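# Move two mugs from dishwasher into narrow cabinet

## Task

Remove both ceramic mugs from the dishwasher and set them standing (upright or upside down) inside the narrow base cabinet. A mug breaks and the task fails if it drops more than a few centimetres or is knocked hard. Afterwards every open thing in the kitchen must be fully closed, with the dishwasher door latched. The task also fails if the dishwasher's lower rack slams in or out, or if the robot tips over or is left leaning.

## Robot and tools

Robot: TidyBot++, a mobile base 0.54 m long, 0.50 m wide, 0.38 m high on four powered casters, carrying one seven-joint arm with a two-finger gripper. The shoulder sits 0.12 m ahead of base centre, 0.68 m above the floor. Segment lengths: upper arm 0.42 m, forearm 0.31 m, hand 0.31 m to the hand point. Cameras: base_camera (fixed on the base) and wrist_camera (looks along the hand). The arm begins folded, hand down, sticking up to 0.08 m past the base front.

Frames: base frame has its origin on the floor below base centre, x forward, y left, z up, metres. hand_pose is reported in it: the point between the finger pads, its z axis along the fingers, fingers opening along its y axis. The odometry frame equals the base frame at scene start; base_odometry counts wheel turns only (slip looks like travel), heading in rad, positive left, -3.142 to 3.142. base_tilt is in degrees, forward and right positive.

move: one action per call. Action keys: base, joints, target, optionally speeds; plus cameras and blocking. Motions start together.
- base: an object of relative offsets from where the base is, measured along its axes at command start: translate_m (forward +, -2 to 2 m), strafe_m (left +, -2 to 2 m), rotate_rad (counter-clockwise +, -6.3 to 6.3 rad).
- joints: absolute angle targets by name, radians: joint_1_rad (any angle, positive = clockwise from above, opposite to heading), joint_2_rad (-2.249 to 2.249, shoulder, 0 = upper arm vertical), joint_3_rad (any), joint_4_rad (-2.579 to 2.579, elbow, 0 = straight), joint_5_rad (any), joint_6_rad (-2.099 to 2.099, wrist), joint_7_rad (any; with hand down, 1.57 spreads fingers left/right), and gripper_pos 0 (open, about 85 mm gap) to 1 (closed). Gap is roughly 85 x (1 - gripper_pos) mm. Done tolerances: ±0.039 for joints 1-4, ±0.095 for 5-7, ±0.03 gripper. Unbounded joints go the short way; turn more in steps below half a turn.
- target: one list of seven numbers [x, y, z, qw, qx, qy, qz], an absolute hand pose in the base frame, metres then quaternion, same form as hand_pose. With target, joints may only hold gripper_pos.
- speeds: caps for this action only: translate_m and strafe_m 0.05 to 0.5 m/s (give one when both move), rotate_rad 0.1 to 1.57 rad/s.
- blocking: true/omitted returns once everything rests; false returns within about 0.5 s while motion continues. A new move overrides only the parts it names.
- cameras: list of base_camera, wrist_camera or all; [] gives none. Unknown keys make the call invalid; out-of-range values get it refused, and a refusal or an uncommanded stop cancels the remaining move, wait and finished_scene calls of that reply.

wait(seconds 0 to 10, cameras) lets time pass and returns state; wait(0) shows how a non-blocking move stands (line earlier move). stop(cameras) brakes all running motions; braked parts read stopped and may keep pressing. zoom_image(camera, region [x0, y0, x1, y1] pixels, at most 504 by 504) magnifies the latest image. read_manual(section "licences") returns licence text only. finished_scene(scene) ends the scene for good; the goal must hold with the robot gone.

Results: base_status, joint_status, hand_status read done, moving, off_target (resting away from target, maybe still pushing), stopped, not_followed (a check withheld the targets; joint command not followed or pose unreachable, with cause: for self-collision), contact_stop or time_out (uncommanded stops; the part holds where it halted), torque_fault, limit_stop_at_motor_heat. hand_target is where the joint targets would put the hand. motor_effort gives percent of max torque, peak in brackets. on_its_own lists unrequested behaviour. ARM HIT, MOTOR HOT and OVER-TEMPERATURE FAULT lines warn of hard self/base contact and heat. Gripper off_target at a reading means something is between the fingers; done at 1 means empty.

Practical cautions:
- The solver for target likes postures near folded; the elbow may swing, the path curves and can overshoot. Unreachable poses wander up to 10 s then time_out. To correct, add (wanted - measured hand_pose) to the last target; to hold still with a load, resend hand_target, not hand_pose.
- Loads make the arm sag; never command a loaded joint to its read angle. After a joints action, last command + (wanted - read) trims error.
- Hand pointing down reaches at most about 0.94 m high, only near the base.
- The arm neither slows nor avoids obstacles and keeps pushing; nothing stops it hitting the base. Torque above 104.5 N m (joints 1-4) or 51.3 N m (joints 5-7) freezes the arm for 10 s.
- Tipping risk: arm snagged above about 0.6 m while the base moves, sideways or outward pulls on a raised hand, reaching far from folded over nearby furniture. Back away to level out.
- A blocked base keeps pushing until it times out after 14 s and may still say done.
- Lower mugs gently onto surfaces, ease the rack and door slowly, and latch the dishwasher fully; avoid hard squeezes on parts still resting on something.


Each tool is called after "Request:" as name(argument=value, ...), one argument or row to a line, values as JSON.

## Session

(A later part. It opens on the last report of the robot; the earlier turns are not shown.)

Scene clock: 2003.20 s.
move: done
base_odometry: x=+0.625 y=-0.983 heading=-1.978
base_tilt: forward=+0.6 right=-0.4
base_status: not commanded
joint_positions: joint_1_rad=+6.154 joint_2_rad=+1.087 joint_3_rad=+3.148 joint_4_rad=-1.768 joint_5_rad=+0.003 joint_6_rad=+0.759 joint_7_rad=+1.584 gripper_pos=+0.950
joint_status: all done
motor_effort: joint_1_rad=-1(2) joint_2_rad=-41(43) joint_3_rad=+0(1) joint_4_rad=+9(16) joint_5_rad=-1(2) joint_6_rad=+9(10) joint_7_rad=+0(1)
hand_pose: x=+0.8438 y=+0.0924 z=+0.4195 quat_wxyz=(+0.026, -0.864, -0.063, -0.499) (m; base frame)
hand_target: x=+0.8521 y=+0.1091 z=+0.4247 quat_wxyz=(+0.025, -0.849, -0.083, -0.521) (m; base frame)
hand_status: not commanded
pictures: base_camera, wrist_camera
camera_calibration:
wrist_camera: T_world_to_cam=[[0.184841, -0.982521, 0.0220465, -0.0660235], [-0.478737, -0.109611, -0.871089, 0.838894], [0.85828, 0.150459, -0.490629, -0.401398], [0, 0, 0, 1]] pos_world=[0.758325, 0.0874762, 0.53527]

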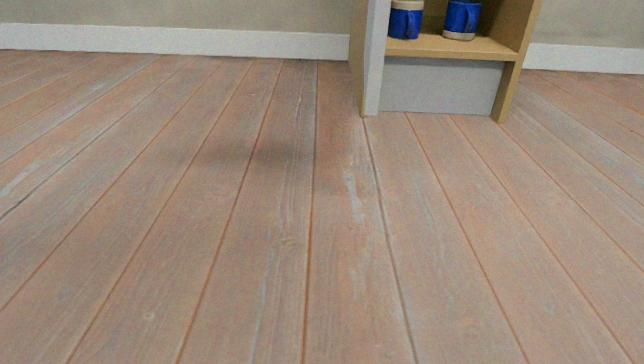

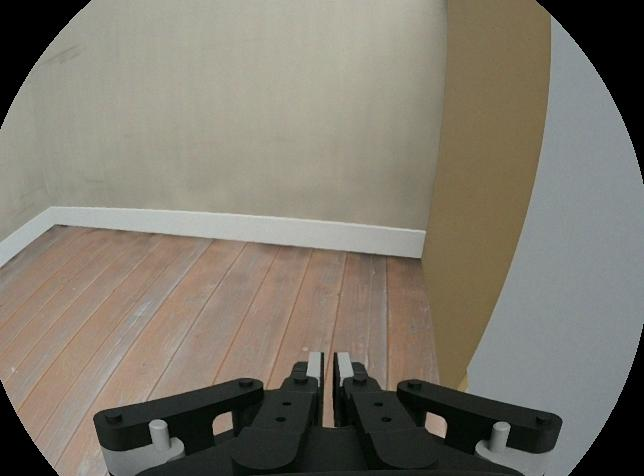

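Request:
move(
  joints={"joint_1_rad": -0.15, "joint_2_rad": 1.278, "joint_4_rad": -1.672, "joint_6_rad": 0.912},
  cameras=["wrist_camera"],
)

Scene clock: 2017.97 s.
move: done
base_odometry: x=+0.625 y=-0.983 heading=-1.978
base_tilt: forward=+0.5 right=-0.3
base_status: not commanded
joint_positions: joint_1_rad=+6.154 joint_2_rad=+1.263 joint_3_rad=+3.148 joint_4_rad=-1.689 joint_5_rad=+0.003 joint_6_rad=+0.858 joint_7_rad=+1.584 gripper_pos=+0.950
joint_status: all done
motor_effort: joint_1_rad=-1(2) joint_2_rad=-41(44) joint_3_rad=-1(1) joint_4_rad=+7(10) joint_5_rad=-2(2) joint_6_rad=+8(9) joint_7_rad=+0(1)
hand_pose: x=+0.8432 y=+0.0926 z=+0.3452 quat_wxyz=(+0.026, -0.863, -0.064, -0.500) (m; base frame)
hand_target: x=+0.8516 y=+0.1092 z=+0.3544 quat_wxyz=(+0.025, -0.847, -0.083, -0.524) (m; base frame)
hand_status: not commanded
pictures: wrist_camera
camera_calibration:
wrist_camera: T_world_to_cam=[[0.185971, -0.982298, 0.0225006, -0.0652923], [-0.475983, -0.110101, -0.872535, 0.772108], [0.859567, 0.151556, -0.488033, -0.439482], [0, 0, 0, 1]] pos_world=[0.757417, 0.0874795, 0.460679]

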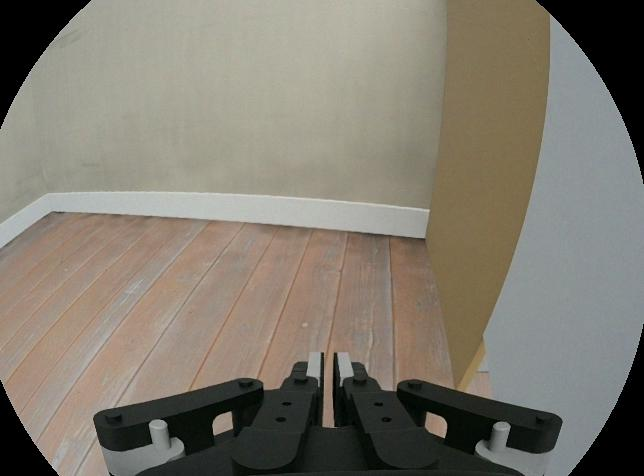

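Request:
move(
  base={"strafe_m": -0.14},
  speeds={"strafe_m": 0.1},
  cameras=["base_camera", "wrist_camera"],
)

Scene clock: 2024.90 s.
move: done
base_odometry: x=+0.496 y=-0.927 heading=-1.979
base_tilt: forward=+0.5 right=-0.3
base_status: done
joint_positions: joint_1_rad=+6.141 joint_2_rad=+1.263 joint_3_rad=+3.147 joint_4_rad=-1.689 joint_5_rad=+0.003 joint_6_rad=+0.859 joint_7_rad=+1.584 gripper_pos=+0.950
joint_status: not commanded
motor_effort: joint_1_rad=-1(5) joint_2_rad=-41(42) joint_3_rad=-1(3) joint_4_rad=+8(8) joint_5_rad=-1(4) joint_6_rad=+8(9) joint_7_rad=+0(1)
hand_pose: x=+0.8421 y=+0.1022 z=+0.3455 quat_wxyz=(+0.030, -0.863, -0.069, -0.500) (m; base frame)
hand_target: x=+0.8516 y=+0.1092 z=+0.3544 quat_wxyz=(+0.025, -0.847, -0.083, -0.524) (m; base frame)
hand_status: not commanded
pictures: base_camera, wrist_camera
camera_calibration:
wrist_camera: T_world_to_cam=[[0.198473, -0.979871, 0.0214572, -0.0660128], [-0.473711, -0.11507, -0.87313, 0.771799], [0.858025, 0.163129, -0.487014, -0.440057], [0, 0, 0, 1]] pos_world=[0.756291, 0.0959129, 0.460984]

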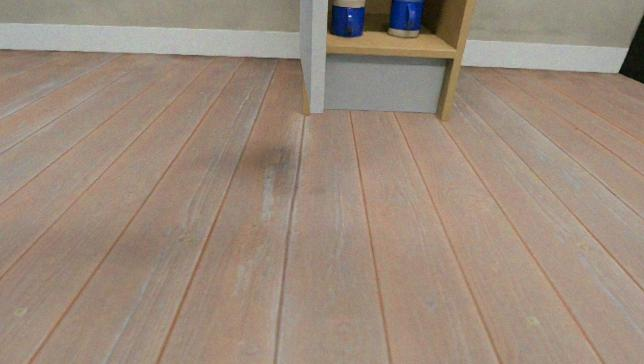

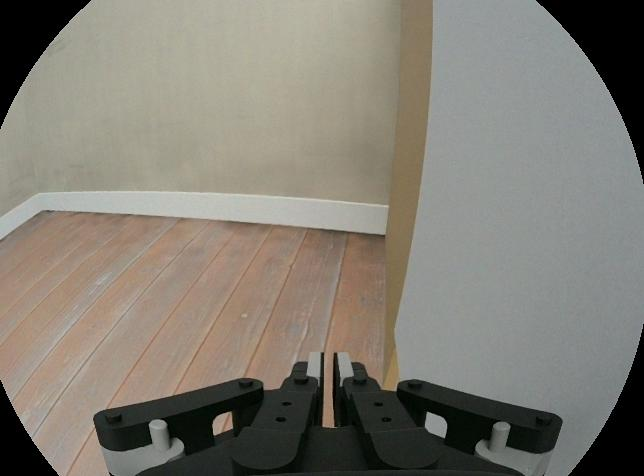

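Request:
move(
  base={"strafe_m": -0.08},
  speeds={"strafe_m": 0.08},
  cameras=["base_camera", "wrist_camera"],
)

Scene clock: 2030.63 s.
move: done
base_odometry: x=+0.423 y=-0.896 heading=-1.979
base_tilt: forward=+0.6 right=-0.4
base_status: done
joint_positions: joint_1_rad=+6.138 joint_2_rad=+1.263 joint_3_rad=+3.147 joint_4_rad=-1.689 joint_5_rad=+0.003 joint_6_rad=+0.860 joint_7_rad=+1.584 gripper_pos=+0.950
joint_status: not commanded
motor_effort: joint_1_rad=-1(5) joint_2_rad=-41(42) joint_3_rad=+0(3) joint_4_rad=+8(8) joint_5_rad=-1(3) joint_6_rad=+8(9) joint_7_rad=+0(1)
hand_pose: x=+0.8420 y=+0.1047 z=+0.3458 quat_wxyz=(+0.031, -0.862, -0.070, -0.500) (m; base frame)
hand_target: x=+0.8516 y=+0.1092 z=+0.3544 quat_wxyz=(+0.025, -0.847, -0.083, -0.524) (m; base frame)
hand_status: not commanded
pictures: base_camera, wrist_camera
camera_calibration:
wrist_camera: T_world_to_cam=[[0.201476, -0.979266, 0.0211133, -0.0660798], [-0.472637, -0.116076, -0.873579, 0.771527], [0.857917, 0.166027, -0.486224, -0.44074], [0, 0, 0, 1]] pos_world=[0.756084, 0.0980205, 0.461087]

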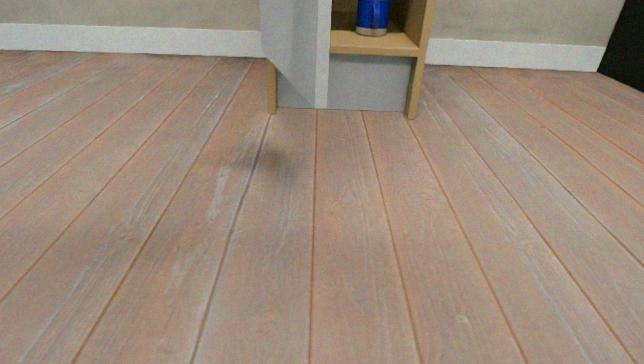

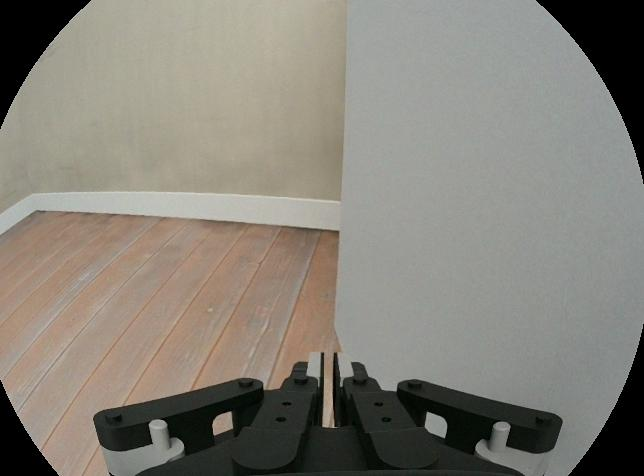

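Request:
move(
  base={"strafe_m": -0.1, "translate_m": 0.03},
  speeds={"strafe_m": 0.08},
  cameras=["base_camera", "wrist_camera"],
)

Scene clock: 2049.53 s.
move: done
base_odometry: x=+0.319 y=-0.884 heading=-1.978
base_tilt: forward=+0.5 right=-0.3
base_status: done
joint_positions: joint_1_rad=+6.136 joint_2_rad=+1.263 joint_3_rad=+3.146 joint_4_rad=-1.688 joint_5_rad=+0.003 joint_6_rad=+0.860 joint_7_rad=+1.584 gripper_pos=+0.950
joint_status: not commanded
motor_effort: joint_1_rad=-1(4) joint_2_rad=-41(42) joint_3_rad=-1(2) joint_4_rad=+8(8) joint_5_rad=-1(3) joint_6_rad=+8(9) joint_7_rad=+0(1)
hand_pose: x=+0.8418 y=+0.1065 z=+0.3459 quat_wxyz=(+0.032, -0.862, -0.071, -0.501) (m; base frame)
hand_target: x=+0.8516 y=+0.1092 z=+0.3544 quat_wxyz=(+0.025, -0.847, -0.083, -0.524) (m; base frame)
hand_status: not commanded
pictures: base_camera, wrist_camera
camera_calibration:
wrist_camera: T_world_to_cam=[[0.203712, -0.978816, 0.0205155, -0.0660262], [-0.472075, -0.116564, -0.873818, 0.771428], [0.857698, 0.168323, -0.48582, -0.441013], [0, 0, 0, 1]] pos_world=[0.755879, 0.0995256, 0.461189]

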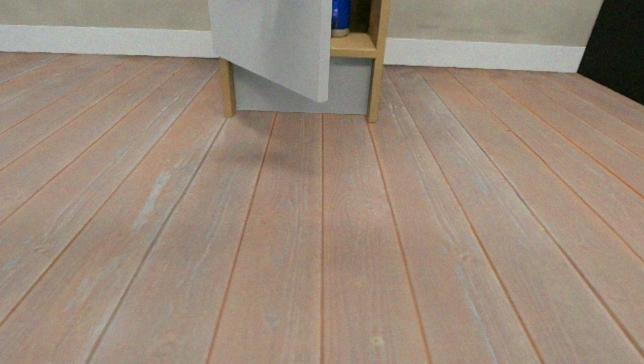

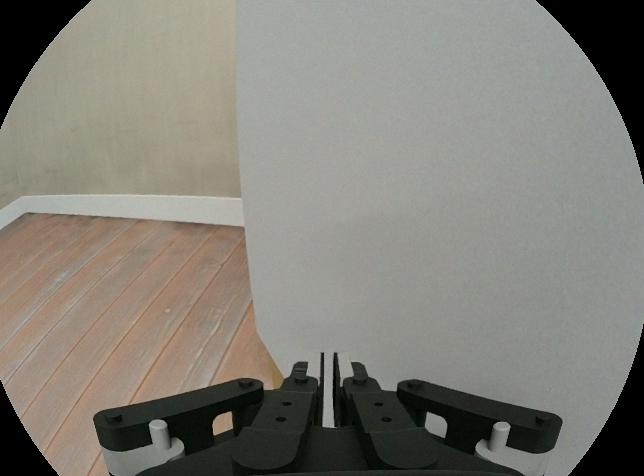

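Request:
move(
  base={"strafe_m": -0.06, "translate_m": 0.07},
  speeds={"translate_m": 0.08},
  cameras=["base_camera", "wrist_camera"],
)

Scene clock: 2055.20 s.
move: done
base_odometry: x=+0.236 y=-0.924 heading=-1.978
base_tilt: forward=+0.6 right=-0.3
base_status: done
joint_positions: joint_1_rad=+6.134 joint_2_rad=+1.263 joint_3_rad=+3.145 joint_4_rad=-1.685 joint_5_rad=+0.003 joint_6_rad=+0.861 joint_7_rad=+1.584 gripper_pos=+0.950
joint_status: not commanded
motor_effort: joint_1_rad=-1(5) joint_2_rad=-41(43) joint_3_rad=-1(2) joint_4_rad=+8(10) joint_5_rad=-2(3) joint_6_rad=+8(9) joint_7_rad=+0(1)
hand_pose: x=+0.8431 y=+0.1086 z=+0.3471 quat_wxyz=(+0.033, -0.861, -0.072, -0.502) (m; base frame)
hand_target: x=+0.8516 y=+0.1092 z=+0.3544 quat_wxyz=(+0.025, -0.847, -0.083, -0.524) (m; base frame)
hand_status: not commanded
pictures: base_camera, wrist_camera
camera_calibration:
wrist_camera: T_world_to_cam=[[0.205853, -0.978379, 0.0199945, -0.0658632], [-0.468388, -0.116448, -0.875815, 0.77093], [0.859207, 0.170924, -0.482232, -0.444613], [0, 0, 0, 1]] pos_world=[0.756667, 0.101329, 0.462103]

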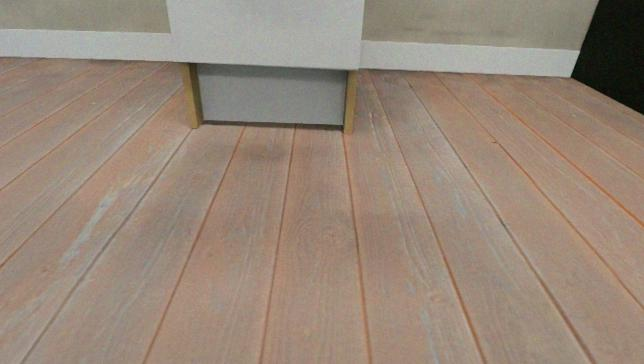

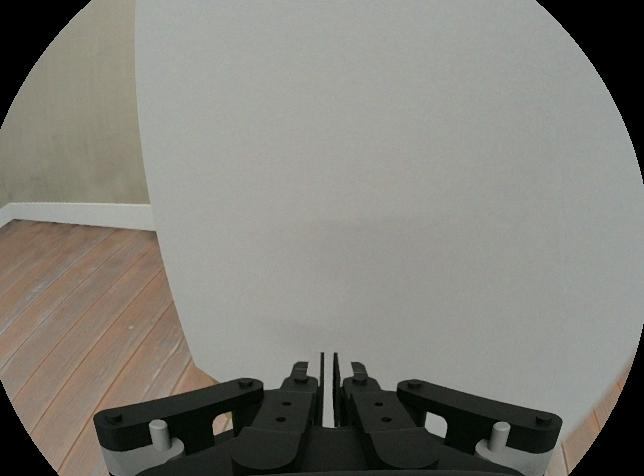

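Request:
zoom_image(
  camera="base_camera",
  region=[140, 0, 400, 140],
)

Scaled by 1.938.

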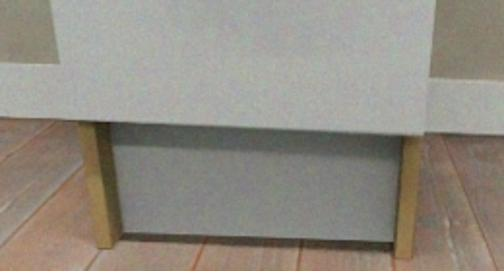

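Request:
move(
  base={"strafe_m": -0.1},
  speeds={"strafe_m": 0.15},
  cameras=["base_camera", "wrist_camera"],
)

Request:
zoom_image(
  camera="base_camera",
  region=[80, 0, 340, 140],
)

Scene clock: 2080.30 s.
move: done
base_odometry: x=+0.144 y=-0.885 heading=-1.978
base_tilt: forward=+0.5 right=-0.3
base_status: done
joint_positions: joint_1_rad=+6.135 joint_2_rad=+1.263 joint_3_rad=+3.146 joint_4_rad=-1.685 joint_5_rad=+0.003 joint_6_rad=+0.862 joint_7_rad=+1.584 gripper_pos=+0.950
joint_status: not commanded
motor_effort: joint_1_rad=-1(4) joint_2_rad=-42(43) joint_3_rad=-1(2) joint_4_rad=+8(8) joint_5_rad=-1(2) joint_6_rad=+8(9) joint_7_rad=+0(1)
hand_pose: x=+0.8434 y=+0.1078 z=+0.3474 quat_wxyz=(+0.032, -0.861, -0.071, -0.503) (m; base frame)
hand_target: x=+0.8516 y=+0.1092 z=+0.3544 quat_wxyz=(+0.025, -0.847, -0.083, -0.524) (m; base frame)
hand_status: not commanded
pictures: base_camera, wrist_camera
camera_calibration:
wrist_camera: T_world_to_cam=[[0.204765, -0.978601, 0.0202904, -0.065885], [-0.467773, -0.116045, -0.876197, 0.770702], [0.859802, 0.169923, -0.481525, -0.445291], [0, 0, 0, 1]] pos_world=[0.756867, 0.100627, 0.462205]

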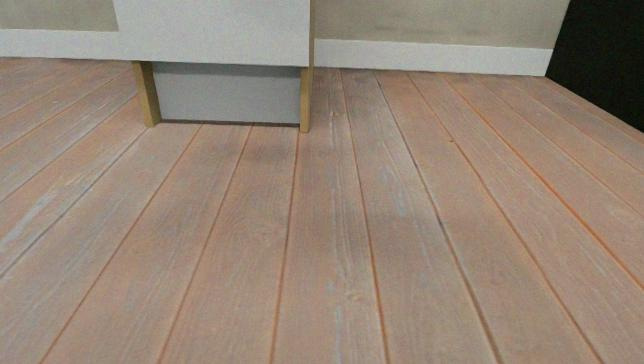

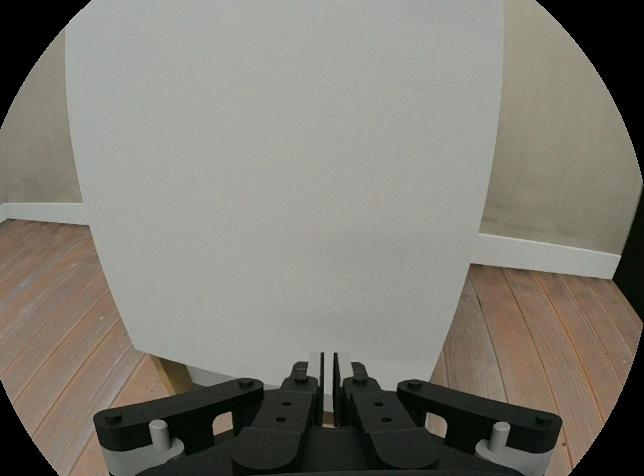

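Scaled by 1.938.

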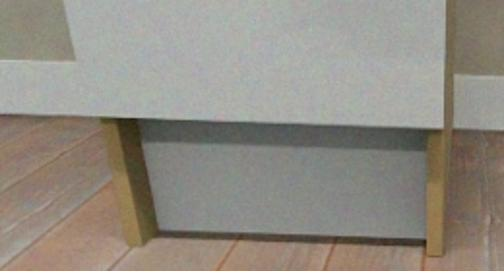

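Request:
move(
  base={"translate_m": 0.09},
  speeds={"translate_m": 0.1},
  cameras=["wrist_camera"],
)

Request:
move(
  base={"translate_m": 0.02},
  speeds={"translate_m": 0.05},
  cameras=["base_camera", "wrist_camera"],
)

Scene clock: 2085.70 s.
move: done
base_odometry: x=+0.108 y=-0.967 heading=-1.979
base_tilt: forward=+0.5 right=-0.3
base_status: done
joint_positions: joint_1_rad=+6.135 joint_2_rad=+1.263 joint_3_rad=+3.146 joint_4_rad=-1.682 joint_5_rad=+0.003 joint_6_rad=+0.863 joint_7_rad=+1.584 gripper_pos=+0.950
joint_status: not commanded
motor_effort: joint_1_rad=-1(2) joint_2_rad=-41(44) joint_3_rad=-1(1) joint_4_rad=+8(10) joint_5_rad=-2(2) joint_6_rad=+8(9) joint_7_rad=+0(1)
hand_pose: x=+0.8447 y=+0.1080 z=+0.3482 quat_wxyz=(+0.032, -0.860, -0.071, -0.504) (m; base frame)
hand_target: x=+0.8516 y=+0.1092 z=+0.3544 quat_wxyz=(+0.025, -0.847, -0.083, -0.524) (m; base frame)
hand_status: not commanded
pictures: wrist_camera
camera_calibration:
wrist_camera: T_world_to_cam=[[0.204786, -0.978594, 0.020426, -0.0660831], [-0.465194, -0.115668, -0.877619, 0.770378], [0.861195, 0.170222, -0.478923, -0.44816], [0, 0, 0, 1]] pos_world=[0.757861, 0.100726, 0.462814]

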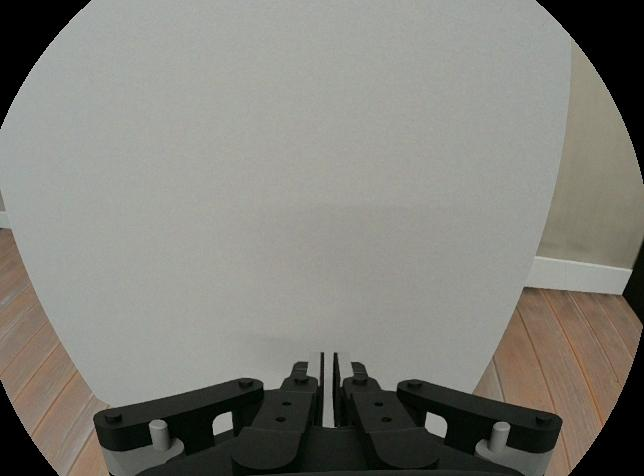

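Scene clock: 2086.57 s.
move: done
base_odometry: x=+0.100 y=-0.986 heading=-1.979
base_tilt: forward=+0.6 right=-0.3
base_status: done
joint_positions: joint_1_rad=+6.135 joint_2_rad=+1.266 joint_3_rad=+3.145 joint_4_rad=-1.700 joint_5_rad=+0.003 joint_6_rad=+0.863 joint_7_rad=+1.584 gripper_pos=+0.950
joint_status: not commanded
motor_effort: joint_1_rad=-1(3) joint_2_rad=-43(45) joint_3_rad=+0(2) joint_4_rad=+12(19) joint_5_rad=-1(3) joint_6_rad=+10(12) joint_7_rad=+0(0)
hand_pose: x=+0.8357 y=+0.1069 z=+0.3405 quat_wxyz=(+0.032, -0.865, -0.072, -0.495) (m; base frame)
hand_target: x=+0.8516 y=+0.1092 z=+0.3544 quat_wxyz=(+0.025, -0.847, -0.083, -0.524) (m; base frame)
hand_status: not commanded
pictures: base_camera, wrist_camera
camera_calibration:
wrist_camera: T_world_to_cam=[[0.205304, -0.97851, 0.0191844, -0.0652046], [-0.482504, -0.118251, -0.867874, 0.770765], [0.851493, 0.168922, -0.496413, -0.429733], [0, 0, 0, 1]] pos_world=[0.751199, 0.0999317, 0.456853]

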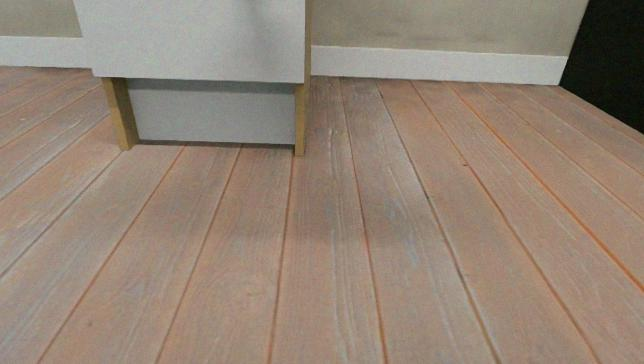

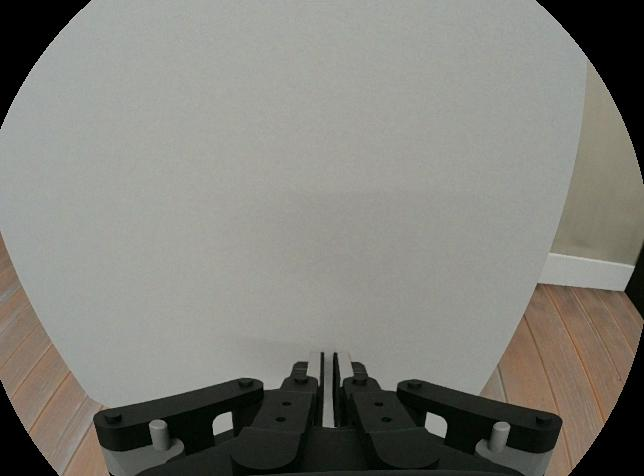

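Request:
move(
  base={"translate_m": -0.3},
  speeds={"translate_m": 0.2},
  cameras=["base_camera", "wrist_camera"],
)

Scene clock: 2098.70 s.
move: done
base_odometry: x=+0.219 y=-0.710 heading=-1.979
base_tilt: forward=+0.6 right=-0.3
base_status: done
joint_positions: joint_1_rad=+6.135 joint_2_rad=+1.266 joint_3_rad=+3.145 joint_4_rad=-1.675 joint_5_rad=+0.003 joint_6_rad=+0.871 joint_7_rad=+1.584 gripper_pos=+0.950
joint_status: not commanded
motor_effort: joint_1_rad=-1(3) joint_2_rad=-42(44) joint_3_rad=-1(2) joint_4_rad=+8(11) joint_5_rad=-1(2) joint_6_rad=+7(9) joint_7_rad=+0(1)
hand_pose: x=+0.8485 y=+0.1088 z=+0.3513 quat_wxyz=(+0.033, -0.857, -0.071, -0.510) (m; base frame)
hand_target: x=+0.8516 y=+0.1092 z=+0.3544 quat_wxyz=(+0.025, -0.847, -0.083, -0.524) (m; base frame)
hand_status: not commanded
pictures: base_camera, wrist_camera
camera_calibration:
wrist_camera: T_world_to_cam=[[0.204836, -0.978568, 0.0211459, -0.0663797], [-0.453105, -0.113951, -0.884144, 0.766877], [0.867605, 0.171524, -0.466735, -0.459958], [0, 0, 0, 1]] pos_world=[0.760134, 0.101323, 0.464756]

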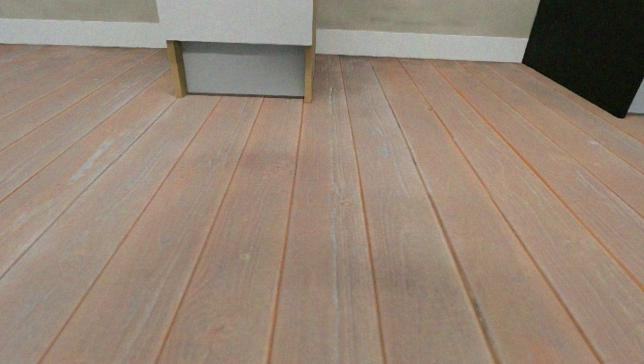

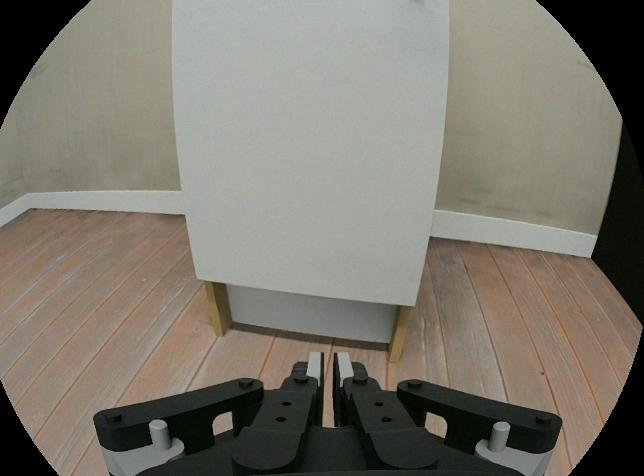

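Request:
move(
  joints={"joint_1_rad": 0.0, "joint_2_rad": 0.3, "joint_4_rad": -1.9, "joint_6_rad": -0.5},
  cameras=[],
)

Request:
move(
  base={"rotate_rad": 1.569},
  speeds={"rotate_rad": 0.8},
  cameras=["base_camera", "wrist_camera"],
)

Scene clock: 2106.80 s.
move: done
base_odometry: x=+0.219 y=-0.710 heading=-1.979
base_tilt: forward=+0.5 right=-0.3
base_status: not commanded
joint_positions: joint_1_rad=+6.256 joint_2_rad=+0.308 joint_3_rad=+3.145 joint_4_rad=-1.889 joint_5_rad=+0.003 joint_6_rad=-0.443 joint_7_rad=+1.584 gripper_pos=+0.950
joint_status: all done
motor_effort: joint_1_rad=-1(2) joint_2_rad=-26(45) joint_3_rad=+0(1) joint_4_rad=+17(18) joint_5_rad=-1(2) joint_6_rad=+5(9) joint_7_rad=+0(1)
hand_pose: x=+0.6507 y=+0.0134 z=+0.6254 quat_wxyz=(+0.000, -0.969, -0.019, -0.248) (m; base frame)
hand_target: x=+0.6306 y=-0.0014 z=+0.6173 quat_wxyz=(-0.006, -0.976, -0.019, -0.219) (m; base frame)
hand_status: not commanded
pictures: none
No camera images: "cameras" was empty.

Scene clock: 2109.63 s.
move: done
base_odometry: x=+0.219 y=-0.710 heading=-0.411
base_tilt: forward=+0.5 right=-0.4
base_status: done
joint_positions: joint_1_rad=+6.271 joint_2_rad=+0.308 joint_3_rad=+3.145 joint_4_rad=-1.889 joint_5_rad=+0.003 joint_6_rad=-0.446 joint_7_rad=+1.584 gripper_pos=+0.950
joint_status: not commanded
motor_effort: joint_1_rad=-1(4) joint_2_rad=-26(27) joint_3_rad=+0(3) joint_4_rad=+16(17) joint_5_rad=+0(2) joint_6_rad=+4(5) joint_7_rad=+1(1)
hand_pose: x=+0.6502 y=+0.0055 z=+0.6250 quat_wxyz=(-0.002, -0.969, -0.012, -0.247) (m; base frame)
hand_target: x=+0.6306 y=-0.0014 z=+0.6173 quat_wxyz=(-0.006, -0.976, -0.019, -0.219) (m; base frame)
hand_status: not commanded
pictures: base_camera, wrist_camera
camera_calibration:
wrist_camera: T_world_to_cam=[[0.0669073, -0.99767, -0.0133634, -0.0213808], [-0.870132, -0.0517896, -0.49009, 0.931705], [0.488256, 0.0444185, -0.871569, 0.357959], [0, 0, 0, 1]] pos_world=[0.637361, 0.0110216, 0.768319]

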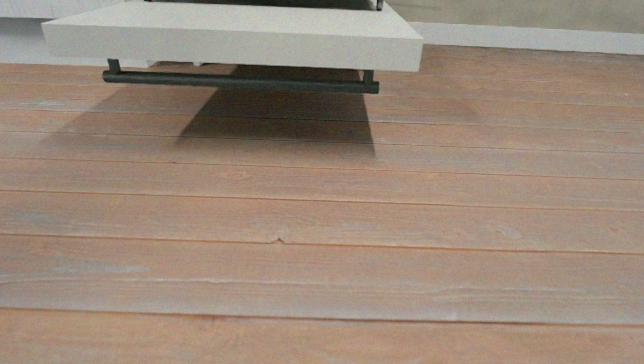

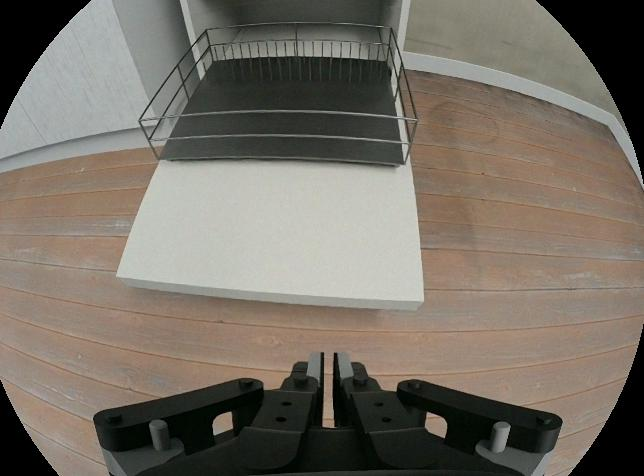

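Request:
zoom_image(
  camera="base_camera",
  region=[0, 0, 440, 120],
)

Request:
zoom_image(
  camera="wrist_camera",
  region=[80, 0, 460, 340],
)

Scaled by 1.145.

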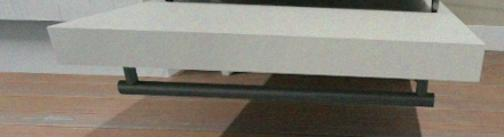

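Scaled by 1.326.

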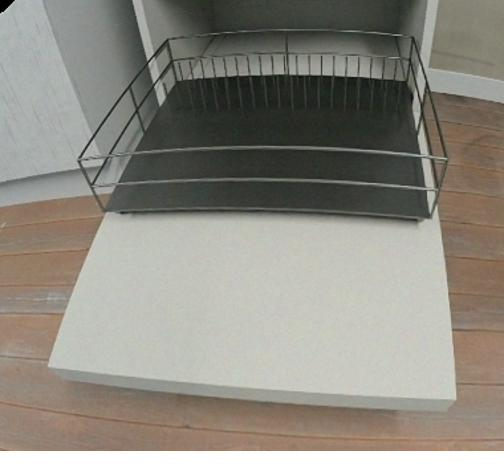

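Request:
move(
  base={"strafe_m": 0.14},
  speeds={"strafe_m": 0.2},
  joints={"joint_1_rad": 0.0, "joint_2_rad": 0.8, "joint_4_rad": -1.4, "joint_6_rad": -0.2},
  cameras=["base_camera", "wrist_camera"],
)

Scene clock: 2188.20 s.
move: done
base_odometry: x=+0.275 y=-0.582 heading=-0.410
base_tilt: forward=+0.6 right=-0.3
base_status: done
joint_positions: joint_1_rad=+6.273 joint_2_rad=+0.778 joint_3_rad=+3.145 joint_4_rad=-1.423 joint_5_rad=+0.003 joint_6_rad=-0.257 joint_7_rad=+1.584 gripper_pos=+0.950
joint_status: all done
motor_effort: joint_1_rad=-1(3) joint_2_rad=-41(43) joint_3_rad=+0(2) joint_4_rad=+16(18) joint_5_rad=-1(2) joint_6_rad=+6(6) joint_7_rad=+0(1)
hand_pose: x=+0.8647 y=+0.0063 z=+0.5546 quat_wxyz=(-0.003, -0.942, -0.011, -0.335) (m; base frame)
hand_target: x=+0.8853 y=-0.0020 z=+0.5604 quat_wxyz=(-0.011, -0.932, -0.020, -0.362) (m; base frame)
hand_status: not commanded
pictures: base_camera, wrist_camera
camera_calibration:
wrist_camera: T_world_to_cam=[[0.0676885, -0.997706, -0.00131922, -0.0431972], [-0.765589, -0.0510928, -0.641298, 1.07737], [0.639759, 0.0444185, -0.767291, 0.00288738], [0, 0, 0, 1]] pos_world=[0.825898, 0.0118194, 0.693073]

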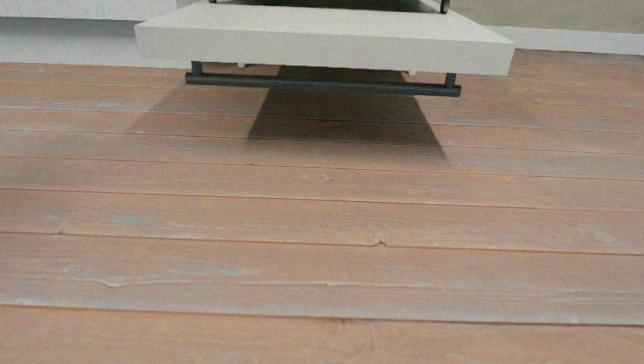

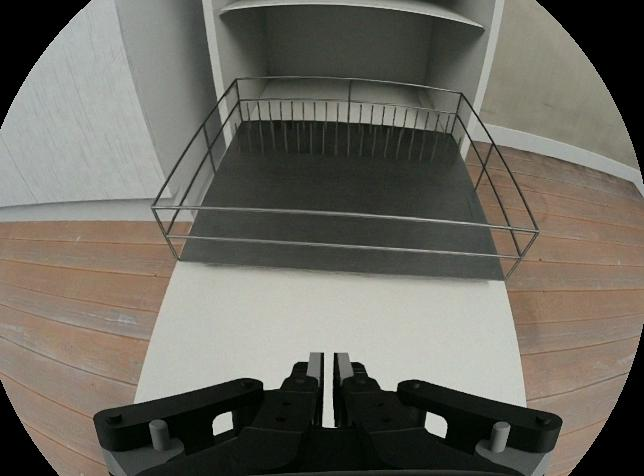

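Request:
zoom_image(
  camera="wrist_camera",
  region=[130, 0, 560, 290],
)

Scaled by 1.172.

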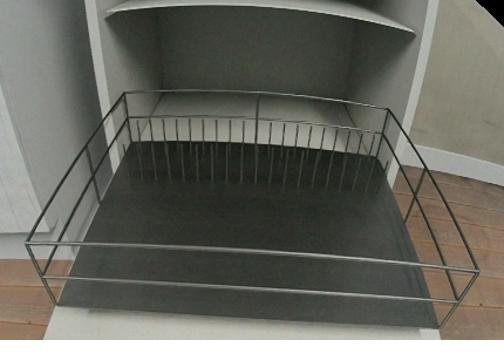

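Request:
move(
  joints={"joint_1_rad": 0.0, "joint_2_rad": 1.36, "joint_4_rad": -0.895, "joint_6_rad": -0.21},
  cameras=["base_camera", "wrist_camera"],
)

Scene clock: 2216.40 s.
move: done
base_odometry: x=+0.275 y=-0.582 heading=-0.410
base_tilt: forward=+0.5 right=-0.3
base_status: not commanded
joint_positions: joint_1_rad=+6.273 joint_2_rad=+1.341 joint_3_rad=+3.145 joint_4_rad=-0.916 joint_5_rad=+0.003 joint_6_rad=-0.254 joint_7_rad=+1.584 gripper_pos=+0.950
joint_status: all done
motor_effort: joint_1_rad=-1(2) joint_2_rad=-50(54) joint_3_rad=-1(1) joint_4_rad=+16(18) joint_5_rad=-2(2) joint_6_rad=+5(7) joint_7_rad=+0(1)
hand_pose: x=+0.9553 y=+0.0075 z=+0.3267 quat_wxyz=(-0.003, -0.951, -0.012, -0.310) (m; base frame)
hand_target: x=+0.9690 y=-0.0015 z=+0.3284 quat_wxyz=(-0.010, -0.943, -0.021, -0.332) (m; base frame)
hand_status: not commanded
pictures: base_camera, wrist_camera
camera_calibration:
wrist_camera: T_world_to_cam=[[0.0691443, -0.9976, -0.0035407, -0.0490229], [-0.798188, -0.0531931, -0.600056, 1.01823], [0.598427, 0.0443165, -0.79995, -0.179804], [0, 0, 0, 1]] pos_world=[0.923726, 0.0132258, 0.466985]

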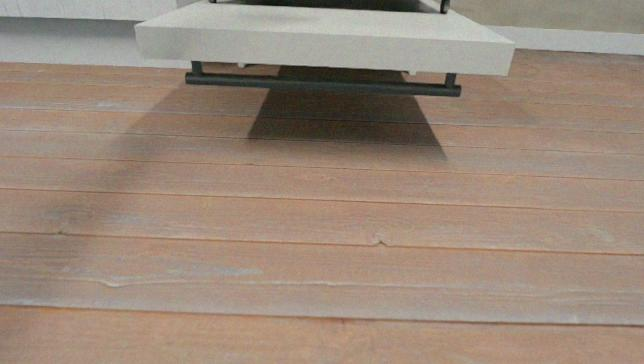

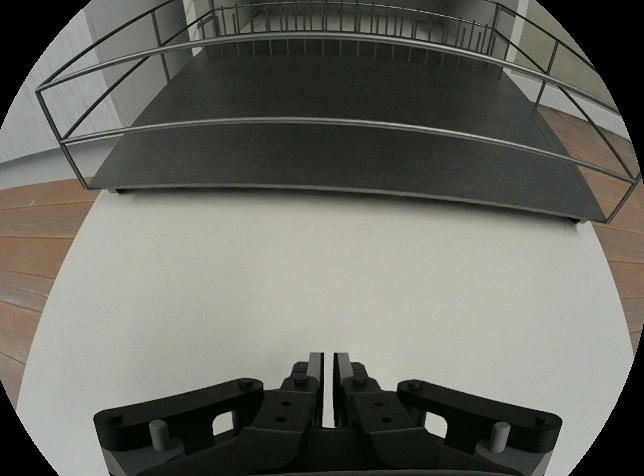

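Request:
move(
  joints={"joint_2_rad": 1.374},
  base={"translate_m": 0.14},
  speeds={"translate_m": 0.15},
  cameras=["base_camera", "wrist_camera"],
)

Scene clock: 2226.03 s.
move: done
base_odometry: x=+0.404 y=-0.637 heading=-0.409
base_tilt: forward=+0.6 right=-0.3
base_status: done
joint_positions: joint_1_rad=+6.274 joint_2_rad=+1.347 joint_3_rad=+3.145 joint_4_rad=-0.910 joint_5_rad=+0.003 joint_6_rad=-0.254 joint_7_rad=+1.584 gripper_pos=+0.950
joint_status: all done
motor_effort: joint_1_rad=-1(3) joint_2_rad=-50(52) joint_3_rad=-1(1) joint_4_rad=+16(18) joint_5_rad=-1(2) joint_6_rad=+5(6) joint_7_rad=+0(1)
hand_pose: x=+0.9561 y=+0.0072 z=+0.3244 quat_wxyz=(-0.003, -0.951, -0.012, -0.310) (m; base frame)
hand_target: x=+0.9640 y=-0.0015 z=+0.3165 quat_wxyz=(-0.010, -0.945, -0.021, -0.325) (m; base frame)
hand_status: not commanded
pictures: base_camera, wrist_camera
camera_calibration:
wrist_camera: T_world_to_cam=[[0.0687876, -0.997625, -0.00352577, -0.0490568], [-0.797877, -0.0528924, -0.600496, 1.0173], [0.598883, 0.0441198, -0.79962, -0.18262], [0, 0, 0, 1]] pos_world=[0.924426, 0.0129245, 0.464687]

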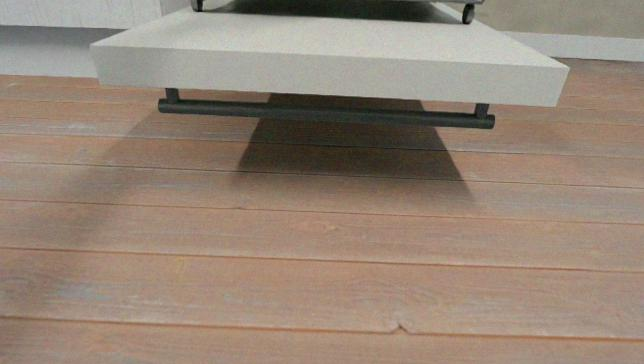

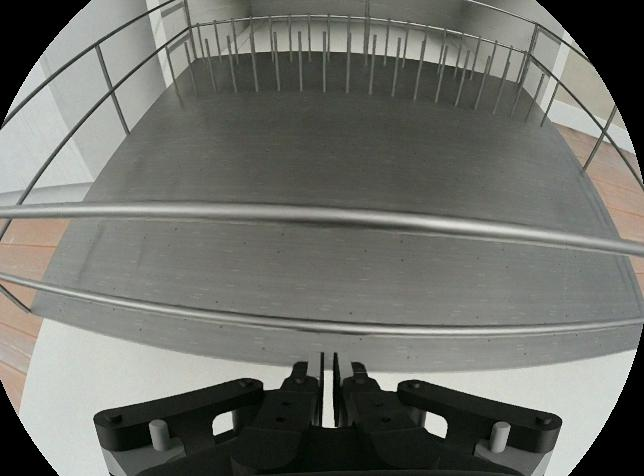

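Request:
move(
  base={"translate_m": -0.04},
  speeds={"translate_m": 0.1},
  cameras=[],
)

Request:
move(
  joints={"joint_2_rad": 1.281, "joint_4_rad": -0.945},
  cameras=["base_camera", "wrist_camera"],
)

Scene clock: 2260.63 s.
move: done
base_odometry: x=+0.367 y=-0.621 heading=-0.410
base_tilt: forward=+0.6 right=-0.3
base_status: done
joint_positions: joint_1_rad=+6.274 joint_2_rad=+1.348 joint_3_rad=+3.145 joint_4_rad=-0.908 joint_5_rad=+0.003 joint_6_rad=-0.253 joint_7_rad=+1.584 gripper_pos=+0.950
joint_status: not commanded
motor_effort: joint_1_rad=-1(2) joint_2_rad=-50(51) joint_3_rad=-1(1) joint_4_rad=+17(17) joint_5_rad=-1(2) joint_6_rad=+5(6) joint_7_rad=+0(1)
hand_pose: x=+0.9566 y=+0.0072 z=+0.3246 quat_wxyz=(-0.003, -0.950, -0.012, -0.311) (m; base frame)
hand_target: x=+0.9640 y=-0.0015 z=+0.3165 quat_wxyz=(-0.010, -0.945, -0.021, -0.325) (m; base frame)
hand_status: not commanded
pictures: none
No camera images: "cameras" was empty.

Scene clock: 2261.67 s.
move: done
base_odometry: x=+0.367 y=-0.621 heading=-0.410
base_tilt: forward=+0.5 right=-0.3
base_status: not commanded
joint_positions: joint_1_rad=+6.274 joint_2_rad=+1.274 joint_3_rad=+3.145 joint_4_rad=-0.940 joint_5_rad=+0.003 joint_6_rad=-0.253 joint_7_rad=+1.584 gripper_pos=+0.950
joint_status: all done
motor_effort: joint_1_rad=-1(1) joint_2_rad=-50(52) joint_3_rad=-1(1) joint_4_rad=+17(18) joint_5_rad=-1(3) joint_6_rad=+6(6) joint_7_rad=+0(1)
hand_pose: x=+0.9671 y=+0.0073 z=+0.3730 quat_wxyz=(-0.003, -0.944, -0.012, -0.331) (m; base frame)
hand_target: x=+0.9734 y=-0.0016 z=+0.3735 quat_wxyz=(-0.010, -0.938, -0.021, -0.345) (m; base frame)
hand_status: not commanded
pictures: base_camera, wrist_camera
camera_calibration:
wrist_camera: T_world_to_cam=[[0.0688331, -0.997628, -0.000980897, -0.0505851], [-0.771298, -0.0525934, -0.634298, 1.04226], [0.632742, 0.0444173, -0.773088, -0.193012], [0, 0, 0, 1]] pos_world=[0.929502, 0.0129241, 0.511839]

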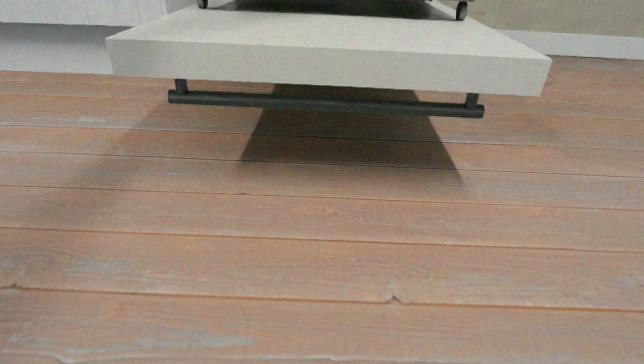

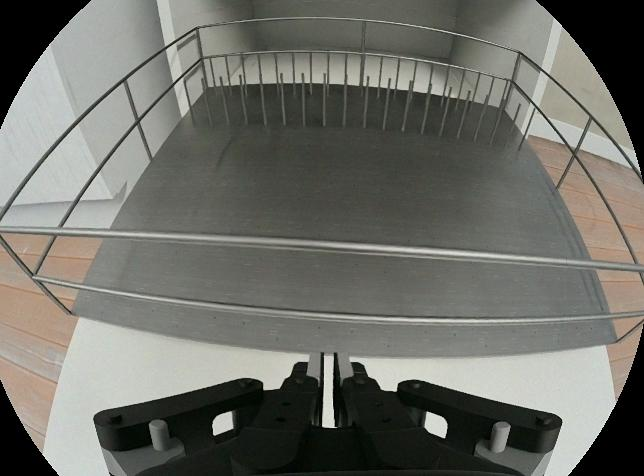

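Request:
move(
  joints={"joint_2_rad": 1.320},
  cameras=["wrist_camera"],
)

Scene clock: 2268.57 s.
move: done
base_odometry: x=+0.367 y=-0.621 heading=-0.410
base_tilt: forward=+0.6 right=-0.4
base_status: not commanded
joint_positions: joint_1_rad=+6.274 joint_2_rad=+1.294 joint_3_rad=+3.145 joint_4_rad=-0.942 joint_5_rad=+0.003 joint_6_rad=-0.253 joint_7_rad=+1.584 gripper_pos=+0.950
joint_status: all done
motor_effort: joint_1_rad=-1(1) joint_2_rad=-50(52) joint_3_rad=-1(1) joint_4_rad=+17(17) joint_5_rad=-1(2) joint_6_rad=+5(6) joint_7_rad=+0(0)
hand_pose: x=+0.9601 y=+0.0072 z=+0.3554 quat_wxyz=(-0.003, -0.947, -0.012, -0.320) (m; base frame)
hand_target: x=+0.9607 y=-0.0016 z=+0.3404 quat_wxyz=(-0.010, -0.945, -0.021, -0.327) (m; base frame)
hand_status: not commanded
pictures: wrist_camera
camera_calibration:
wrist_camera: T_world_to_cam=[[0.068752, -0.997631, -0.002236, -0.0496306], [-0.784709, -0.0526941, -0.61762, 1.0327], [0.61604, 0.0442173, -0.786473, -0.181371], [0, 0, 0, 1]] pos_world=[0.925515, 0.0129241, 0.495064]

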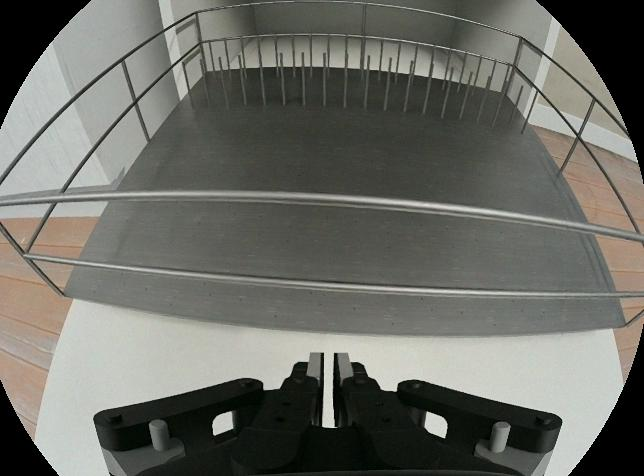

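Request:
move(
  base={"translate_m": 0.035},
  speeds={"translate_m": 0.06},
  cameras=["wrist_camera"],
)

Request:
zoom_image(
  camera="wrist_camera",
  region=[220, 240, 440, 420],
)

Scene clock: 2275.83 s.
move: done
base_odometry: x=+0.399 y=-0.635 heading=-0.409
base_tilt: forward=+0.6 right=-0.3
base_status: done
joint_positions: joint_1_rad=+6.274 joint_2_rad=+1.296 joint_3_rad=+3.145 joint_4_rad=-0.943 joint_5_rad=+0.003 joint_6_rad=-0.253 joint_7_rad=+1.584 gripper_pos=+0.950
joint_status: not commanded
motor_effort: joint_1_rad=-1(1) joint_2_rad=-50(52) joint_3_rad=-1(1) joint_4_rad=+16(19) joint_5_rad=-1(2) joint_6_rad=+5(8) joint_7_rad=+0(1)
hand_pose: x=+0.9591 y=+0.0072 z=+0.3536 quat_wxyz=(-0.003, -0.948, -0.012, -0.319) (m; base frame)
hand_target: x=+0.9607 y=-0.0016 z=+0.3404 quat_wxyz=(-0.010, -0.945, -0.021, -0.327) (m; base frame)
hand_status: not commanded
pictures: wrist_camera
camera_calibration:
wrist_camera: T_world_to_cam=[[0.0687404, -0.997632, -0.00241535, -0.0494873], [-0.78629, -0.0526878, -0.615608, 1.03157], [0.614022, 0.0442163, -0.788049, -0.179642], [0, 0, 0, 1]] pos_world=[0.924817, 0.012924, 0.493355]

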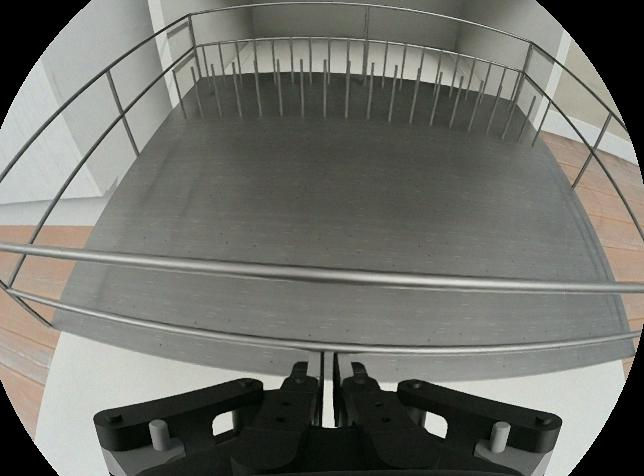

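Scaled by 2.291.

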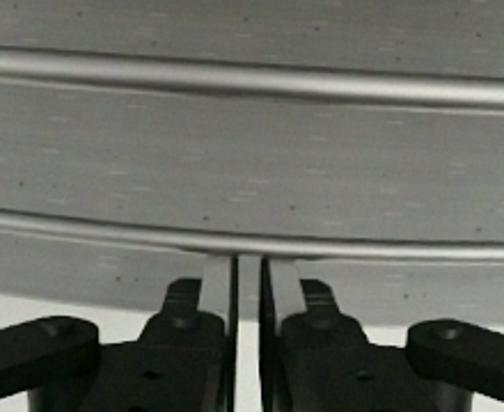

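Request:
move(
  base={"translate_m": 0.06},
  speeds={"translate_m": 0.05},
  cameras=["base_camera", "wrist_camera"],
)

Scene clock: 2281.97 s.
move: done
base_odometry: x=+0.454 y=-0.659 heading=-0.408
base_tilt: forward=+0.6 right=-0.3
base_status: done
joint_positions: joint_1_rad=+6.274 joint_2_rad=+1.307 joint_3_rad=+3.145 joint_4_rad=-0.955 joint_5_rad=+0.003 joint_6_rad=-0.251 joint_7_rad=+1.584 gripper_pos=+0.950
joint_status: not commanded
motor_effort: joint_1_rad=-1(3) joint_2_rad=-51(54) joint_3_rad=-1(2) joint_4_rad=+17(20) joint_5_rad=-2(2) joint_6_rad=+7(9) joint_7_rad=+0(1)
hand_pose: x=+0.9507 y=+0.0070 z=+0.3397 quat_wxyz=(-0.003, -0.951, -0.012, -0.310) (m; base frame)
hand_target: x=+0.9607 y=-0.0016 z=+0.3404 quat_wxyz=(-0.010, -0.945, -0.021, -0.327) (m; base frame)
hand_status: not commanded
pictures: base_camera, wrist_camera
camera_calibration:
wrist_camera: T_world_to_cam=[[0.0685599, -0.99764, -0.00366333, -0.0485766], [-0.798745, -0.0526905, -0.599358, 1.02272], [0.597751, 0.044018, -0.800473, -0.165796], [0, 0, 0, 1]] pos_world=[0.919327, 0.0127237, 0.480082]

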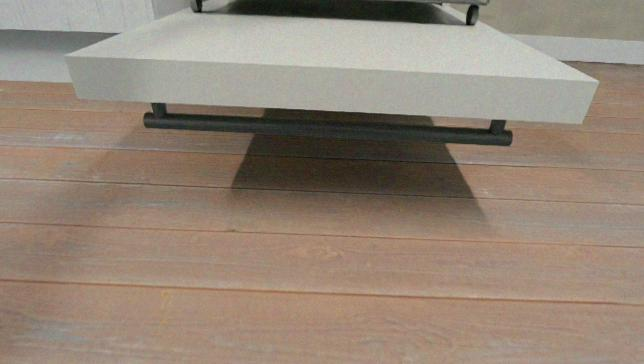

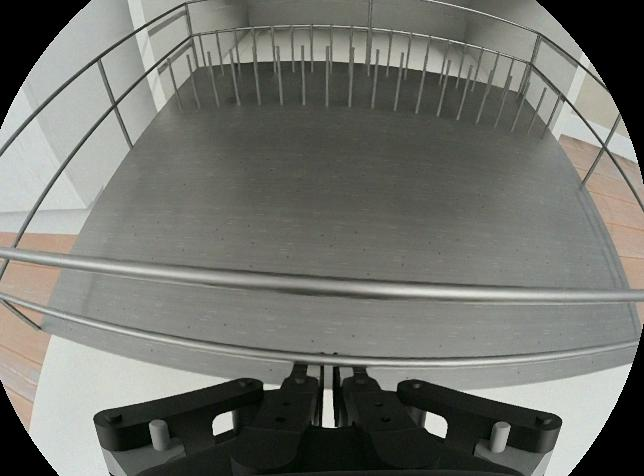

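Request:
move(
  base={"translate_m": 0.06},
  speeds={"translate_m": 0.05},
  joints={"joint_2_rad": 1.30},
  cameras=["base_camera", "wrist_camera"],
)

Scene clock: 2290.10 s.
move: done
base_odometry: x=+0.509 y=-0.683 heading=-0.407
base_tilt: forward=+0.6 right=-0.3
base_status: done
joint_positions: joint_1_rad=+6.274 joint_2_rad=+1.306 joint_3_rad=+3.145 joint_4_rad=-0.961 joint_5_rad=+0.003 joint_6_rad=-0.250 joint_7_rad=+1.584 gripper_pos=+0.950
joint_status: all done
motor_effort: joint_1_rad=+0(3) joint_2_rad=-52(55) joint_3_rad=-1(2) joint_4_rad=+18(21) joint_5_rad=-1(2) joint_6_rad=+7(9) joint_7_rad=+0(1)
hand_pose: x=+0.9483 y=+0.0068 z=+0.3377 quat_wxyz=(-0.003, -0.952, -0.012, -0.307) (m; base frame)
hand_target: x=+0.9674 y=-0.0016 z=+0.3573 quat_wxyz=(-0.010, -0.941, -0.021, -0.336) (m; base frame)
hand_status: not commanded
pictures: base_camera, wrist_camera
camera_calibration:
wrist_camera: T_world_to_cam=[[0.06826, -0.99766, -0.00394949, -0.0483549], [-0.801621, -0.0524895, -0.595524, 1.02106], [0.593923, 0.0438165, -0.803328, -0.161342], [0, 0, 0, 1]] pos_world=[0.91763, 0.0124227, 0.478266]

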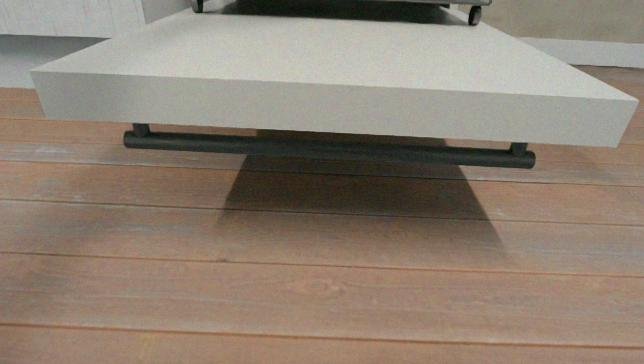

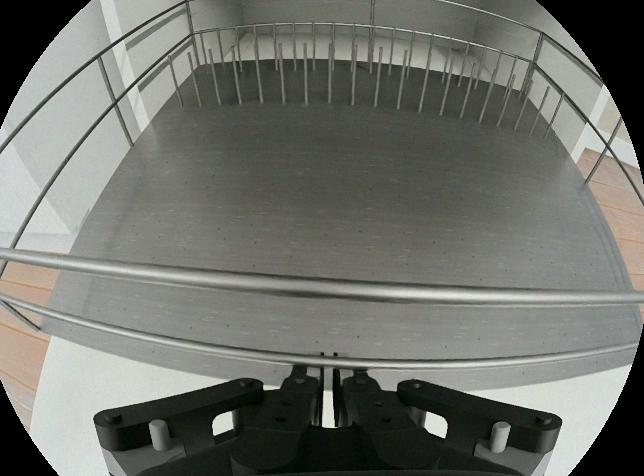

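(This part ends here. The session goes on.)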